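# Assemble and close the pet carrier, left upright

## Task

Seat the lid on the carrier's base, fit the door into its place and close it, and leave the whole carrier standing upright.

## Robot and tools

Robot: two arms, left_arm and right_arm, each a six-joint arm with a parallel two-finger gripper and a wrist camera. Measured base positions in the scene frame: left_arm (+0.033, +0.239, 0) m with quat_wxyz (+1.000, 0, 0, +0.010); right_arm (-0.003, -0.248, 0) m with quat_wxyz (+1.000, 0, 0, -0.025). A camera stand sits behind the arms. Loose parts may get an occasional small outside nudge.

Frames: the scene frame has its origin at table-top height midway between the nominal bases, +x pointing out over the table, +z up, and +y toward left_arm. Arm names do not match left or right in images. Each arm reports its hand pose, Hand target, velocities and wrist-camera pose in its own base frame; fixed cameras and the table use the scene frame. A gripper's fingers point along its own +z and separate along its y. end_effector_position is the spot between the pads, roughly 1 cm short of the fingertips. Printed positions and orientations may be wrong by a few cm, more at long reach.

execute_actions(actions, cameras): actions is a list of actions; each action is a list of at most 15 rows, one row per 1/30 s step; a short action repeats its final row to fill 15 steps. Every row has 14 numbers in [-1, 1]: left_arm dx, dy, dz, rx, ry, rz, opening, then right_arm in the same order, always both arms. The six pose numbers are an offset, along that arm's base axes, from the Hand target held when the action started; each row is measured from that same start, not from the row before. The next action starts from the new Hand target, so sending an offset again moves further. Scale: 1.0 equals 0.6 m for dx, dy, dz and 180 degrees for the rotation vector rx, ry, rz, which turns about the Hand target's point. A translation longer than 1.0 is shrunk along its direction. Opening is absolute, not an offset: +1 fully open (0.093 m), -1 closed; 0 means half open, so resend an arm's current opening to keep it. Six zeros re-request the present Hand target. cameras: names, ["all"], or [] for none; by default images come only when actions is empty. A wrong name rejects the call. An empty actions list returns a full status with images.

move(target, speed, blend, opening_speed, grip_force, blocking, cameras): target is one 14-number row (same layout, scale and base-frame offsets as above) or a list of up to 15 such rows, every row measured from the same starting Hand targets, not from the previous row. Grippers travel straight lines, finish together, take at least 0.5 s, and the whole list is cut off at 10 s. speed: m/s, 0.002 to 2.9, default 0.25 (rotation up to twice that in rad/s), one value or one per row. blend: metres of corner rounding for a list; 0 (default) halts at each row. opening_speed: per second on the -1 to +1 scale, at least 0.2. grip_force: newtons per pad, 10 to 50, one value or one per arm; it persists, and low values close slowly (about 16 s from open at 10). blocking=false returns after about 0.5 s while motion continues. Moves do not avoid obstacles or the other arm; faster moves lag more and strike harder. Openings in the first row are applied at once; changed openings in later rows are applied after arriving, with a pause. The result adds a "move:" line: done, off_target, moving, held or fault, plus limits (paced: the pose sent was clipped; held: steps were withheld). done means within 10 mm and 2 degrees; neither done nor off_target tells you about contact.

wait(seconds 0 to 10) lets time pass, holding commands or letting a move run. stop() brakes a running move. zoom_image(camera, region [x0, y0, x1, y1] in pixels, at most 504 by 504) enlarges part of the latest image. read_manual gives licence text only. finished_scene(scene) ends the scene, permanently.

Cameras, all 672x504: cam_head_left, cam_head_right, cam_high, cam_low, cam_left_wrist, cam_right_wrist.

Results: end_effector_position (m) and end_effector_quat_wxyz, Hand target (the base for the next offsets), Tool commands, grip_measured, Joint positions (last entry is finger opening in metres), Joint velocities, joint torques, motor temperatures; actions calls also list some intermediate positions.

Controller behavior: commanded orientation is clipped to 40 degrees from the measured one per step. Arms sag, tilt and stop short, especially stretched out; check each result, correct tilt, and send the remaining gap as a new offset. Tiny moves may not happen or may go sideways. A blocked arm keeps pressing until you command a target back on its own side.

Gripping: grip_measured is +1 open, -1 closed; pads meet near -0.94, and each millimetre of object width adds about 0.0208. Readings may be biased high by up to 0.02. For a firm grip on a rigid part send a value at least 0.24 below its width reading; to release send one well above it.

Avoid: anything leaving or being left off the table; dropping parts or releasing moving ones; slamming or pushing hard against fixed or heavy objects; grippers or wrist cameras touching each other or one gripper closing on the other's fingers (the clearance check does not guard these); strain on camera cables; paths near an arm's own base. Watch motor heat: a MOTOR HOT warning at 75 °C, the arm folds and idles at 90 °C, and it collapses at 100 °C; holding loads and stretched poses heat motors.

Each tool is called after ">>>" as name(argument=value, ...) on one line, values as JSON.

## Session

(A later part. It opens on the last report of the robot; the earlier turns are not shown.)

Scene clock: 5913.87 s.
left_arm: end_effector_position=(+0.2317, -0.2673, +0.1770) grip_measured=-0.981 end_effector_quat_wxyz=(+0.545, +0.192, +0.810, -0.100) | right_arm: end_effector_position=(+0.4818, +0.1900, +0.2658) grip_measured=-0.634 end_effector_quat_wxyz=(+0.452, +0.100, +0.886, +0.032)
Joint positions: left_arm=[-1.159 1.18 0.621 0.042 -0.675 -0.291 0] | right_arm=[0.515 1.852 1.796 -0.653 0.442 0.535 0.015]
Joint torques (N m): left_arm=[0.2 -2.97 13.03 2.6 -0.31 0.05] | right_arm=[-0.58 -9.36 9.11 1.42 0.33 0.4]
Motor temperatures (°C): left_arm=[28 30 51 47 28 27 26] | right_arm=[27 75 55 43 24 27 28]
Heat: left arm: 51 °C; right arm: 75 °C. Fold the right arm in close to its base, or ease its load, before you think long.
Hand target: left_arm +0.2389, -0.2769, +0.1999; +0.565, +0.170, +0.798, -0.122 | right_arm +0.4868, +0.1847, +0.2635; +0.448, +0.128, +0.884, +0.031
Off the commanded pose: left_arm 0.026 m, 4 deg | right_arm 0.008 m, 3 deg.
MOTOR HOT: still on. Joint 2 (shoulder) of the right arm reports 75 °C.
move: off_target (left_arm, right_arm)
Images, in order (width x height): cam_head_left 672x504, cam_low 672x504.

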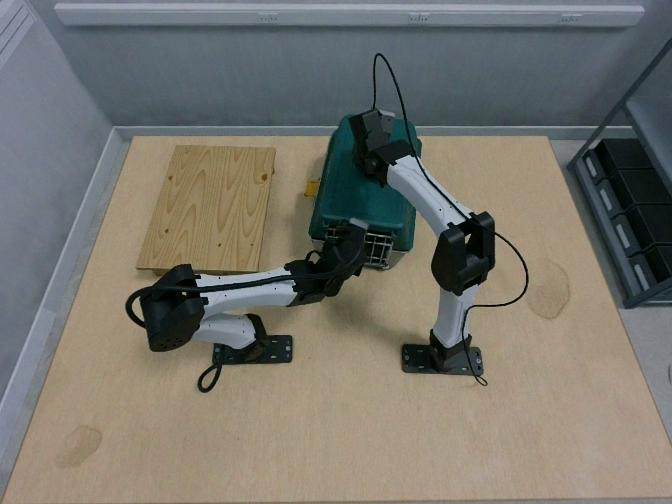

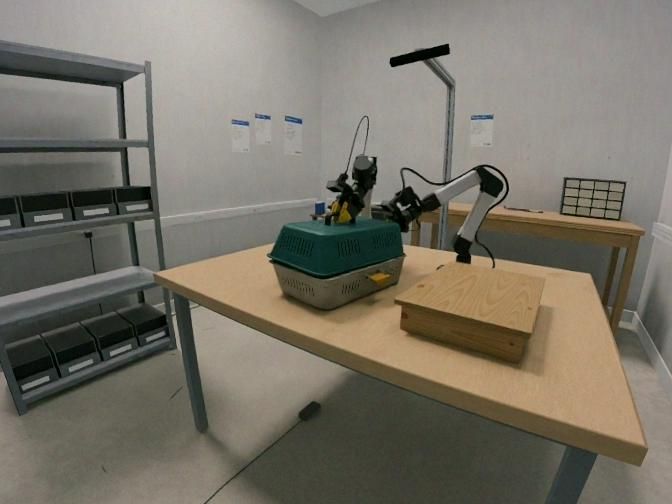

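>>> move(target=[0,0,0,0,0,0,-1,0.0,-0.001,-0.03,0.0,0.005,0,-1], speed=0.06, cameras=["cam_head_left","cam_low"])

>>> zoom_image(camera="cam_head_left", region=[290, 200, 420, 290])

>>> zoom_image(camera="cam_low", region=[260, 210, 430, 310])

Scene clock: 5922.53 s.
left_arm: end_effector_position=(+0.2324, -0.2689, +0.1807) grip_measured=-0.981 end_effector_quat_wxyz=(+0.548, +0.189, +0.808, -0.105) | right_arm: end_effector_position=(+0.4835, +0.1908, +0.2648) grip_measured=-0.634 end_effector_quat_wxyz=(+0.456, +0.103, +0.884, +0.034)
Joint positions: left_arm=[-1.159 1.18 0.627 0.05 -0.675 -0.291 0] | right_arm=[0.515 1.852 1.785 -0.633 0.443 0.538 0.015]
Joint torques (N m): left_arm=[0.24 -2.81 12.57 2.54 -0.3 0.05] | right_arm=[-0.81 -9.43 5.15 1.6 0.27 0.42]
Motor temperatures (°C): left_arm=[28 30 52 47 28 27 26] | right_arm=[27 72 55 41 24 27 28]
Heat: left arm: 52 °C; right arm: 72 °C. Fold the right arm in close to its base, or ease its load, before you think long.
Hand target: left_arm +0.2389, -0.2769, +0.2001; +0.565, +0.170, +0.798, -0.122 | right_arm +0.4868, +0.1841, +0.2455; +0.441, +0.128, +0.888, +0.030
Off the commanded pose: left_arm 0.022 m, 4 deg | right_arm 0.021 m, 3 deg.
MOTOR HOT: still on. Joint 2 (shoulder) of the right arm reports 72 °C.
move: off_target (left_arm, right_arm)
Images, in order (width x height): cam_head_left 672x504, cam_low 672x504.

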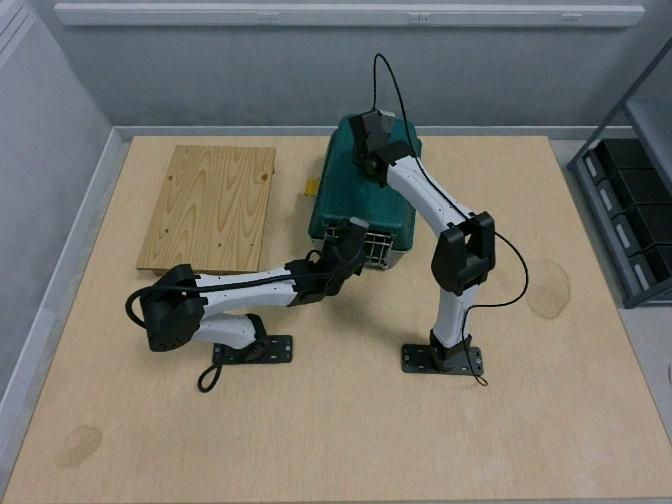

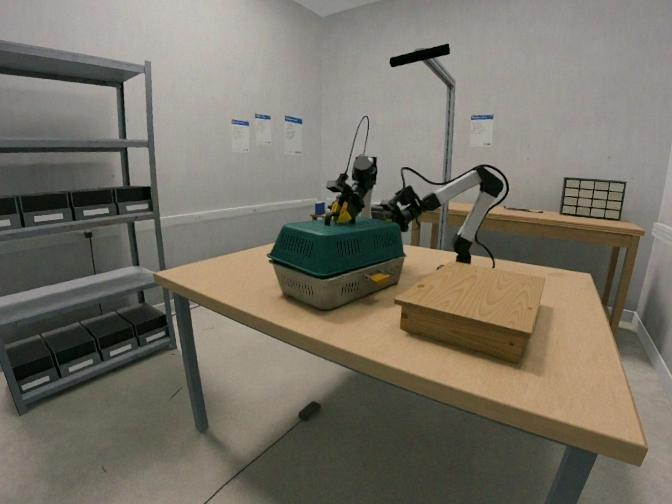

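Scaled by 3.877 from the camera's 672x504 image, which has a finer 960x720 frame.

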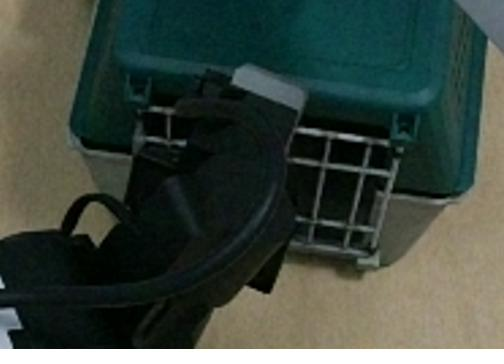

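Scaled by 2.965 from the camera's 672x504 image, which has a finer 960x720 frame.

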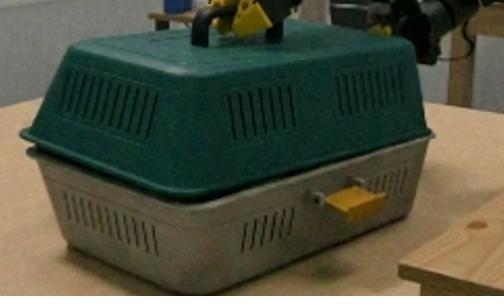

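>>> move(target=[-0.06,0,0,0,0,0,-1,0,0,0,0,0,0,-1], speed=0.06, cameras=["cam_head_left","cam_left_wrist"])

>>> zoom_image(camera="cam_head_left", region=[350, 200, 420, 280])

Scene clock: 5932.70 s.
left_arm: end_effector_position=(+0.2029, -0.2739, +0.1821) grip_measured=-0.981 end_effector_quat_wxyz=(+0.552, +0.190, +0.805, -0.104) | right_arm: end_effector_position=(+0.4835, +0.1908, +0.2648) grip_measured=-0.634 end_effector_quat_wxyz=(+0.456, +0.103, +0.884, +0.034)
Joint positions: left_arm=[-1.294 1.158 0.627 -0.023 -0.796 -0.371 0] | right_arm=[0.515 1.852 1.785 -0.633 0.443 0.538 0.015]
Joint torques (N m): left_arm=[-1.11 -4.9 11.37 2.11 -0.49 -0.03] | right_arm=[-0.8 -9.44 5.16 1.6 0.27 0.42]
Motor temperatures (°C): left_arm=[28 30 52 48 28 27 26] | right_arm=[27 70 54 39 24 27 28]
Heat: left arm: 52 °C; right arm: 70 °C.
Hand target: left_arm +0.2030, -0.2769, +0.2001; +0.565, +0.170, +0.798, -0.122 | right_arm +0.4868, +0.1841, +0.2455; +0.441, +0.128, +0.888, +0.030
Off the commanded pose: left_arm 0.018 m, 3 deg | right_arm 0.021 m, 3 deg.
MOTOR HOT: cleared for the motors of the right arm.
move: off_target (left_arm, right_arm)
Images, in order (width x height): cam_head_left 672x504, cam_left_wrist 672x504.

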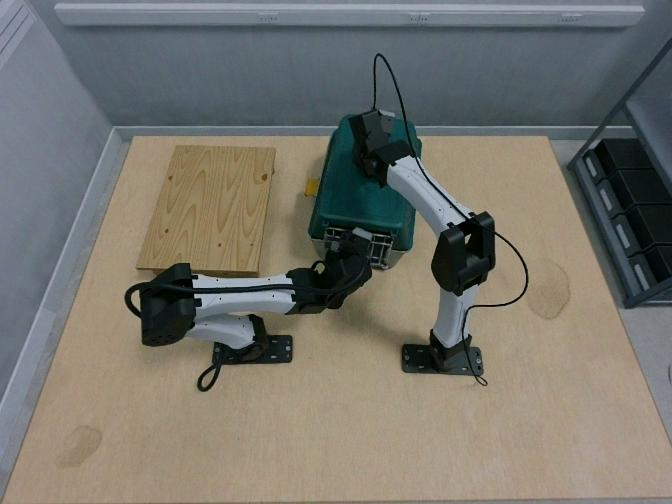

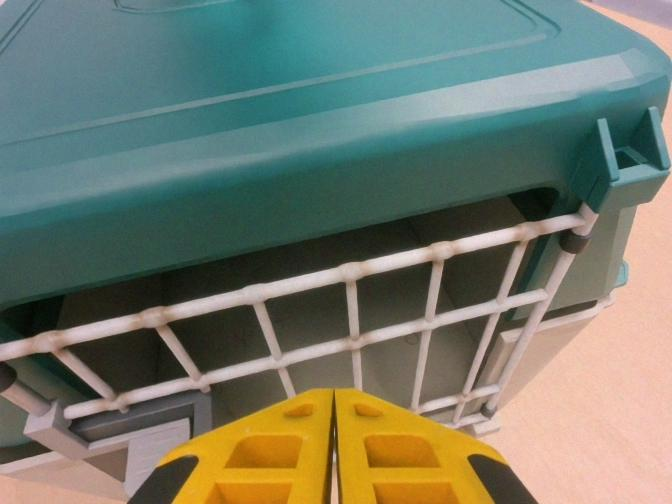

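Scaled by 6.300 from the camera's 672x504 image, which has a finer 960x720 frame.

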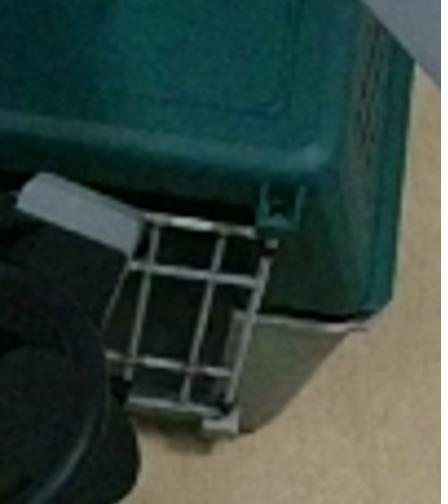

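>>> move(target=[0,0,0,0,0,0,-1,0,0.026,-0.012,0.006,0.004,0,-1], speed=0.05, cameras=["cam_left_wrist"])

>>> zoom_image(camera="cam_left_wrist", region=[520, 80, 672, 260])

Scene clock: 5949.67 s.
left_arm: end_effector_position=(+0.2030, -0.2737, +0.1820) grip_measured=-0.981 end_effector_quat_wxyz=(+0.552, +0.189, +0.805, -0.104) | right_arm: end_effector_position=(+0.4826, +0.1930, +0.2645) grip_measured=-0.634 end_effector_quat_wxyz=(+0.457, +0.106, +0.883, +0.035)
Joint positions: left_arm=[-1.294 1.158 0.627 -0.023 -0.797 -0.371 0] | right_arm=[0.522 1.854 1.785 -0.633 0.451 0.548 0.015]
Joint torques (N m): left_arm=[-1.11 -4.9 11.37 2.12 -0.48 -0.08] | right_arm=[0.95 -7.01 6.83 1.53 0.24 0.71]
Motor temperatures (°C): left_arm=[28 31 52 47 28 27 26] | right_arm=[27 67 52 38 24 27 28]
Heat: left arm: 52 °C; right arm: 67 °C.
Hand target: left_arm +0.2030, -0.2769, +0.2001; +0.565, +0.170, +0.798, -0.122 | right_arm +0.4868, +0.1997, +0.2383; +0.435, +0.132, +0.890, +0.037
Off the commanded pose: left_arm 0.018 m, 3 deg | right_arm 0.027 m, 4 deg.
move: off_target (left_arm, right_arm)
Images, in order (width x height): cam_left_wrist 672x504.

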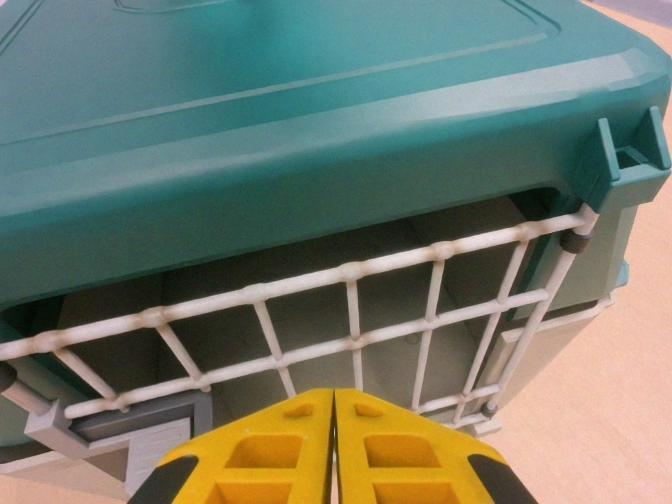

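Scaled by 2.800 from the camera's 672x504 image, which has a finer 960x720 frame.

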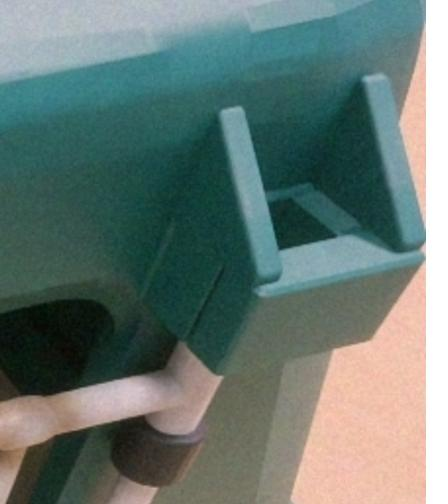

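>>> move(target=[[0.048,0,0,0,0,0,-1,0,0,0,0,0,0,-1],[0.05,0,0,0,0,0,-1,0,0.014,0.075,0,-0.010,0,-1]], speed=0.08, cameras=["cam_head_left"])

>>> zoom_image(camera="cam_head_left", region=[290, 200, 420, 290])

Scene clock: 5968.77 s.
left_arm: end_effector_position=(+0.2275, -0.2684, +0.1847) grip_measured=-0.981 end_effector_quat_wxyz=(+0.554, +0.181, +0.806, -0.105) | right_arm: end_effector_position=(+0.4829, +0.2027, +0.2639) grip_measured=-0.634 end_effector_quat_wxyz=(+0.428, +0.114, +0.896, +0.021)
Joint positions: left_arm=[-1.186 1.169 0.627 0.04 -0.713 -0.311 0] | right_arm=[0.542 1.941 1.955 -0.801 0.466 0.599 0.015]
Joint torques (N m): left_arm=[0.62 -2.52 12.25 2.46 -0.11 0.12] | right_arm=[0.99 -11.86 10.29 1.59 0.36 0.22]
Motor temperatures (°C): left_arm=[28 31 52 46 28 27 26] | right_arm=[27 65 52 37 24 28 28]
Heat: left arm: 52 °C; right arm: 65 °C.
Hand target: left_arm +0.2330, -0.2769, +0.2001; +0.565, +0.170, +0.798, -0.122 | right_arm +0.4869, +0.2080, +0.2833; +0.449, +0.132, +0.883, +0.039
Off the commanded pose: left_arm 0.018 m, 3 deg | right_arm 0.020 m, 4 deg.
move: off_target (left_arm, right_arm)
Images, in order (width x height): cam_head_left 672x504.

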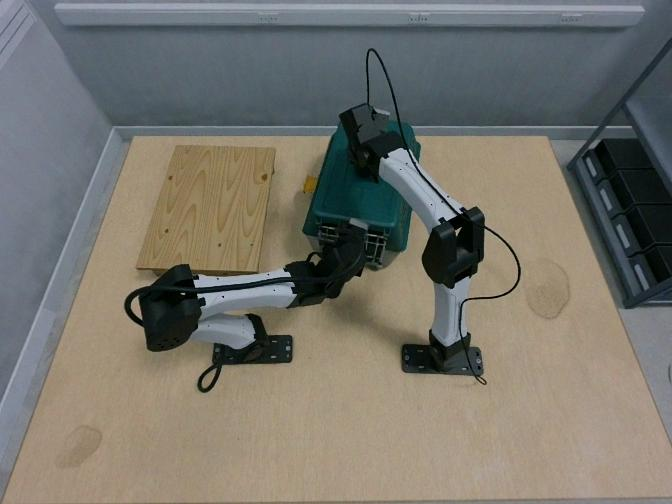

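Scaled by 3.877 from the camera's 672x504 image, which has a finer 960x720 frame.

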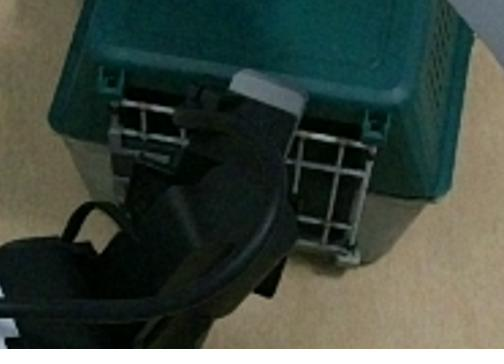

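>>> move(target=[0.004,0,0,0,0,0,-1,0,-0.010,-0.075,0,-0.004,0,-1], speed=0.08, cameras=["cam_low"])

>>> zoom_image(camera="cam_low", region=[260, 210, 430, 310])

Scene clock: 5981.17 s.
left_arm: end_effector_position=(+0.2294, -0.2686, +0.1834) grip_measured=-0.981 end_effector_quat_wxyz=(+0.553, +0.182, +0.806, -0.104) | right_arm: end_effector_position=(+0.4856, +0.2018, +0.2563) grip_measured=-0.634 end_effector_quat_wxyz=(+0.463, +0.122, +0.877, +0.041)
Joint positions: left_arm=[-1.178 1.175 0.627 0.046 -0.705 -0.305 0] | right_arm=[0.541 1.871 1.764 -0.586 0.475 0.59 0.015]
Joint torques (N m): left_arm=[0.73 -2.8 12.37 2.46 -0.12 0.15] | right_arm=[0.21 -10.18 4.16 1.8 0.24 0.18]
Motor temperatures (°C): left_arm=[28 31 52 46 28 27 26] | right_arm=[27 66 56 37 24 28 28]
Heat: left arm: 52 °C; right arm: 66 °C.
Hand target: left_arm +0.2354, -0.2769, +0.2001; +0.565, +0.170, +0.798, -0.122 | right_arm +0.4869, +0.2020, +0.2382; +0.454, +0.132, +0.880, +0.040
Off the commanded pose: left_arm 0.020 m, 3 deg | right_arm 0.018 m, 2 deg.
move: off_target (left_arm, right_arm)
Images, in order (width x height): cam_low 672x504.

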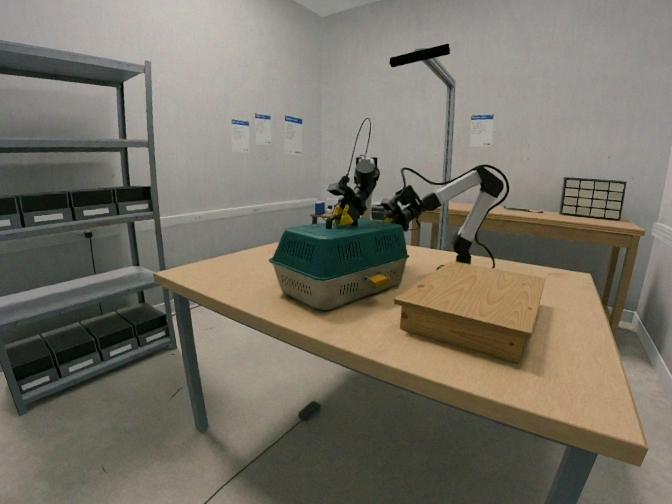

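Scaled by 2.965 from the camera's 672x504 image, which has a finer 960x720 frame.

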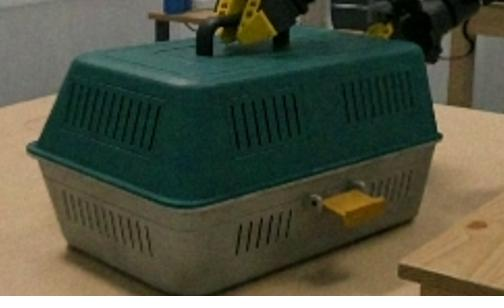

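>>> move(target=[-0.07,0,0,0,0,0,-1,0,0,0,0,0,0,-1], speed=0.08, cameras=["cam_left_wrist","cam_head_left"])

>>> zoom_image(camera="cam_head_left", region=[290, 200, 420, 290])

Scene clock: 5994.57 s.
left_arm: end_effector_position=(+0.1934, -0.2737, +0.1820) grip_measured=-0.981 end_effector_quat_wxyz=(+0.553, +0.190, +0.805, -0.103) | right_arm: end_effector_position=(+0.4856, +0.2018, +0.2563) grip_measured=-0.634 end_effector_quat_wxyz=(+0.463, +0.122, +0.877, +0.041)
Joint positions: left_arm=[-1.337 1.149 0.627 -0.056 -0.833 -0.402 0] | right_arm=[0.541 1.871 1.764 -0.586 0.475 0.59 0.015]
Joint torques (N m): left_arm=[-1.11 -4.72 11.48 2.07 -0.48 -0.09] | right_arm=[0.21 -10.18 4.16 1.79 0.23 0.18]
Motor temperatures (°C): left_arm=[28 30 52 47 28 27 26] | right_arm=[27 67 54 37 24 27 28]
Heat: left arm: 52 °C; right arm: 67 °C.
Hand target: left_arm +0.1933, -0.2769, +0.2001; +0.565, +0.170, +0.798, -0.122 | right_arm +0.4869, +0.2020, +0.2382; +0.454, +0.132, +0.880, +0.040
Off the commanded pose: left_arm 0.018 m, 3 deg | right_arm 0.018 m, 2 deg.
move: off_target (left_arm, right_arm)
Images, in order (width x height): cam_head_left 672x504, cam_left_wrist 672x504.

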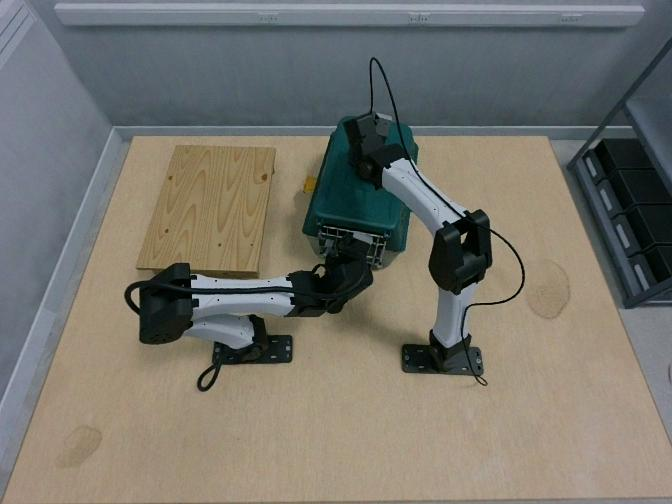

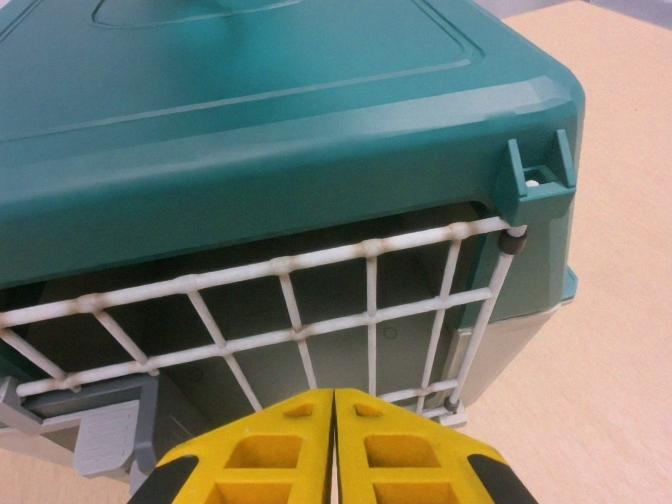

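Scaled by 3.877 from the camera's 672x504 image, which has a finer 960x720 frame.

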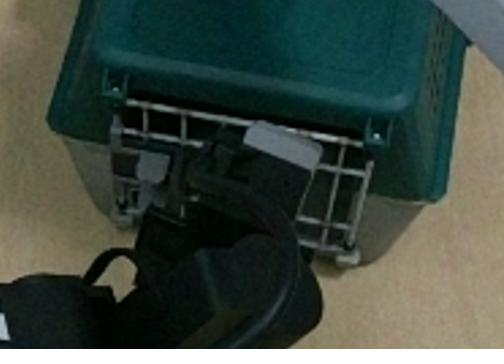

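>>> move(target=[[-0.10,0.02,0,0,0,0,-1,0,0,0,0,0,0,-1],[-0.12,0.1,0.15,0,0,0,-1,0,0,0,0,0,0,-1]], speed=0.15, cameras=[])

>>> move(target=[0,0,0,0,0,0,-1,0,0,0.02,0,0,0,0.2], opening_speed=0.4, cameras=["cam_head_left"])

>>> zoom_image(camera="cam_head_left", region=[290, 200, 420, 290])

Scene clock: 6008.03 s.
left_arm: end_effector_position=(+0.1221, -0.2143, +0.2763) grip_measured=-0.981 end_effector_quat_wxyz=(+0.558, +0.187, +0.802, -0.107) | right_arm: end_effector_position=(+0.4856, +0.2018, +0.2563) grip_measured=-0.634 end_effector_quat_wxyz=(+0.463, +0.122, +0.877, +0.041)
Joint positions: left_arm=[-1.715 0.95 0.983 -0.986 -1.12 -0.862 0] | right_arm=[0.541 1.871 1.764 -0.586 0.475 0.59 0.015]
Joint torques (N m): left_arm=[-1.24 -0.59 11.79 1.45 -0.79 -0.17] | right_arm=[0.21 -10.17 4.16 1.8 0.23 0.18]
Motor temperatures (°C): left_arm=[28 30 52 46 28 27 26] | right_arm=[27 68 52 37 24 27 28]
Heat: left arm: 52 °C; right arm: 68 °C.
Hand target: left_arm +0.1214, -0.2169, +0.2900; +0.565, +0.170, +0.798, -0.122 | right_arm +0.4869, +0.2020, +0.2382; +0.454, +0.132, +0.880, +0.040
Off the commanded pose: left_arm 0.014 m, 3 deg | right_arm 0.018 m, 2 deg.
move: off_target (left_arm, right_arm)
No camera images: "cameras" was empty.

Scene clock: 6011.23 s.
left_arm: end_effector_position=(+0.1221, -0.2141, +0.2761) grip_measured=-0.981 end_effector_quat_wxyz=(+0.558, +0.186, +0.802, -0.106) | right_arm: end_effector_position=(+0.4850, +0.2014, +0.2569) grip_measured=+0.198 end_effector_quat_wxyz=(+0.461, +0.129, +0.877, +0.045)
Joint positions: left_arm=[-1.715 0.95 0.983 -0.988 -1.12 -0.864 0] | right_arm=[0.541 1.871 1.769 -0.595 0.475 0.608 0.055]
Joint torques (N m): left_arm=[-1.26 -0.55 11.81 1.42 -0.8 -0.1] | right_arm=[0.2 -9.73 8.14 1.43 0.23 -0.02]
Motor temperatures (°C): left_arm=[28 30 53 46 28 27 26] | right_arm=[27 68 53 37 24 27 28]
Heat: left arm: 53 °C; right arm: 68 °C.
Hand target: left_arm +0.1214, -0.2169, +0.2900; +0.565, +0.170, +0.798, -0.122 | right_arm +0.4868, +0.2019, +0.2502; +0.454, +0.132, +0.880, +0.040
Off the commanded pose: left_arm 0.014 m, 3 deg | right_arm 0.007 m, 1 deg.
move: off_target (left_arm)
Images, in order (width x height): cam_head_left 672x504.

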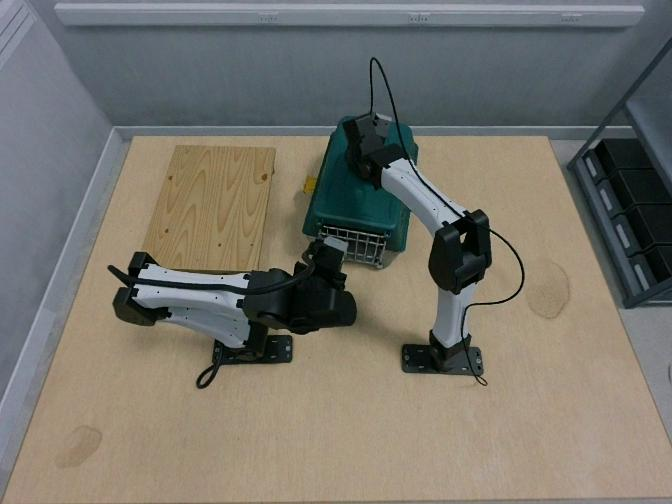

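Scaled by 3.877 from the camera's 672x504 image, which has a finer 960x720 frame.

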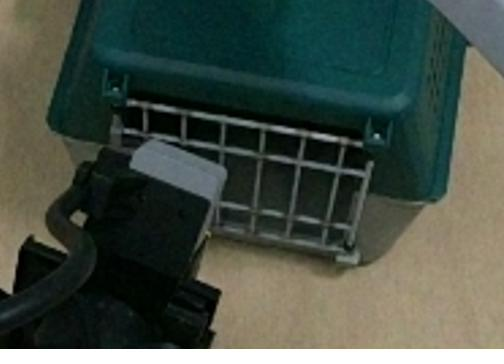

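Both rods are in. Open wider and retreat the right gripper along its axis and up.

>>> move(target=[[0,0,0,0,0,0,-1,0,0,0.03,0,0,0,0.7],[0,0.05,0.05,0,0,0,-1,-0.14,-0.06,0.12,0,0,0,0.7],[0,0.05,0.05,0,0,0,-1,-0.2,-0.1,0.28,0,0,0,0.7]], opening_speed=0.5, speed=0.12, cameras=["cam_low","cam_high"])

Scene clock: 6021.93 s.
left_arm: end_effector_position=(+0.1216, -0.1869, +0.3071) grip_measured=-0.981 end_effector_quat_wxyz=(+0.558, +0.187, +0.802, -0.105) | right_arm: end_effector_position=(+0.3674, +0.1406, +0.4178) grip_measured=+0.698 end_effector_quat_wxyz=(+0.455, +0.130, +0.880, +0.043)
Joint positions: left_arm=[-1.751 0.915 1.115 -1.224 -1.141 -0.937 0] | right_arm=[0.57 1.691 2.299 -1.331 0.495 0.637 0.079]
Joint torques (N m): left_arm=[-1.28 -0.61 10.78 1.3 -0.83 -0.11] | right_arm=[0.85 -6.5 6.82 1.38 0.32 -0.03]
Motor temperatures (°C): left_arm=[28 30 53 44 28 27 26] | right_arm=[27 68 53 36 24 27 27]
Heat: left arm: 53 °C; right arm: 68 °C.
Hand target: left_arm +0.1214, -0.1869, +0.3200; +0.565, +0.170, +0.798, -0.122 | right_arm +0.3668, +0.1419, +0.4182; +0.454, +0.132, +0.880, +0.040
Off the commanded pose: left_arm 0.013 m, 3 deg | right_arm 0.001 m, 0 deg.
move: off_target (left_arm)
Images, in order (width x height): cam_high 672x504, cam_low 672x504.

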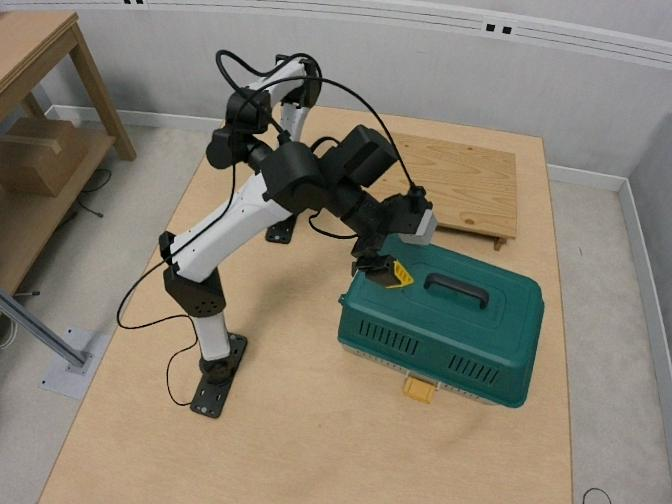

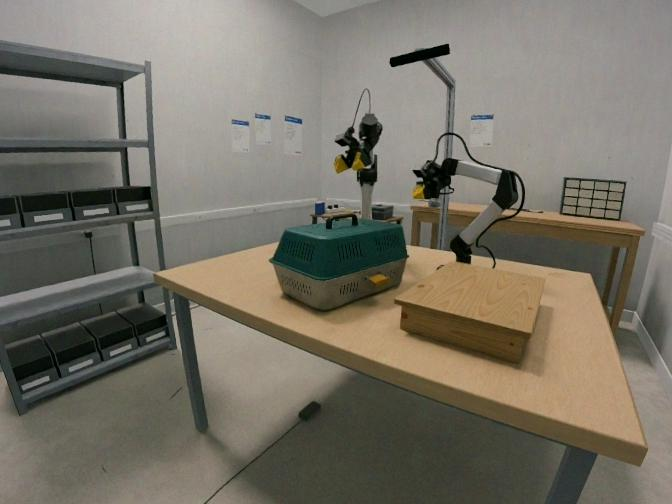

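>>> zoom_image(camera="cam_high", region=[320, 260, 560, 420])

>>> zoom_image(camera="cam_low", region=[260, 210, 430, 310])

Scaled by 2.100 from the camera's 672x504 image, which has a finer 960x720 frame.

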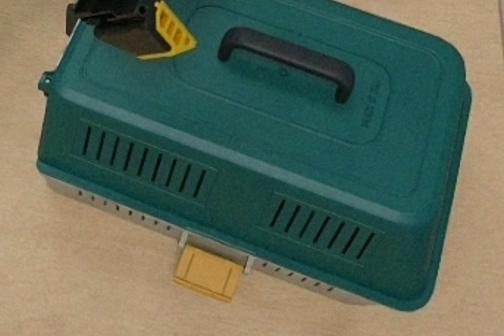

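Scaled by 2.965 from the camera's 672x504 image, which has a finer 960x720 frame.

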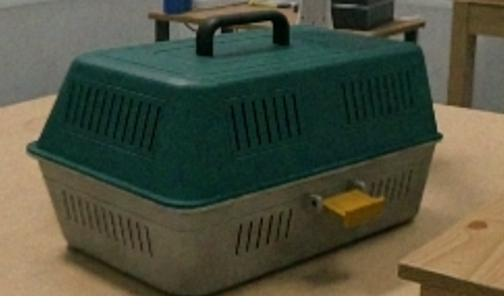

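Flush all around.

>>> finished_scene(scene=2)

The scene is finished: the task was done.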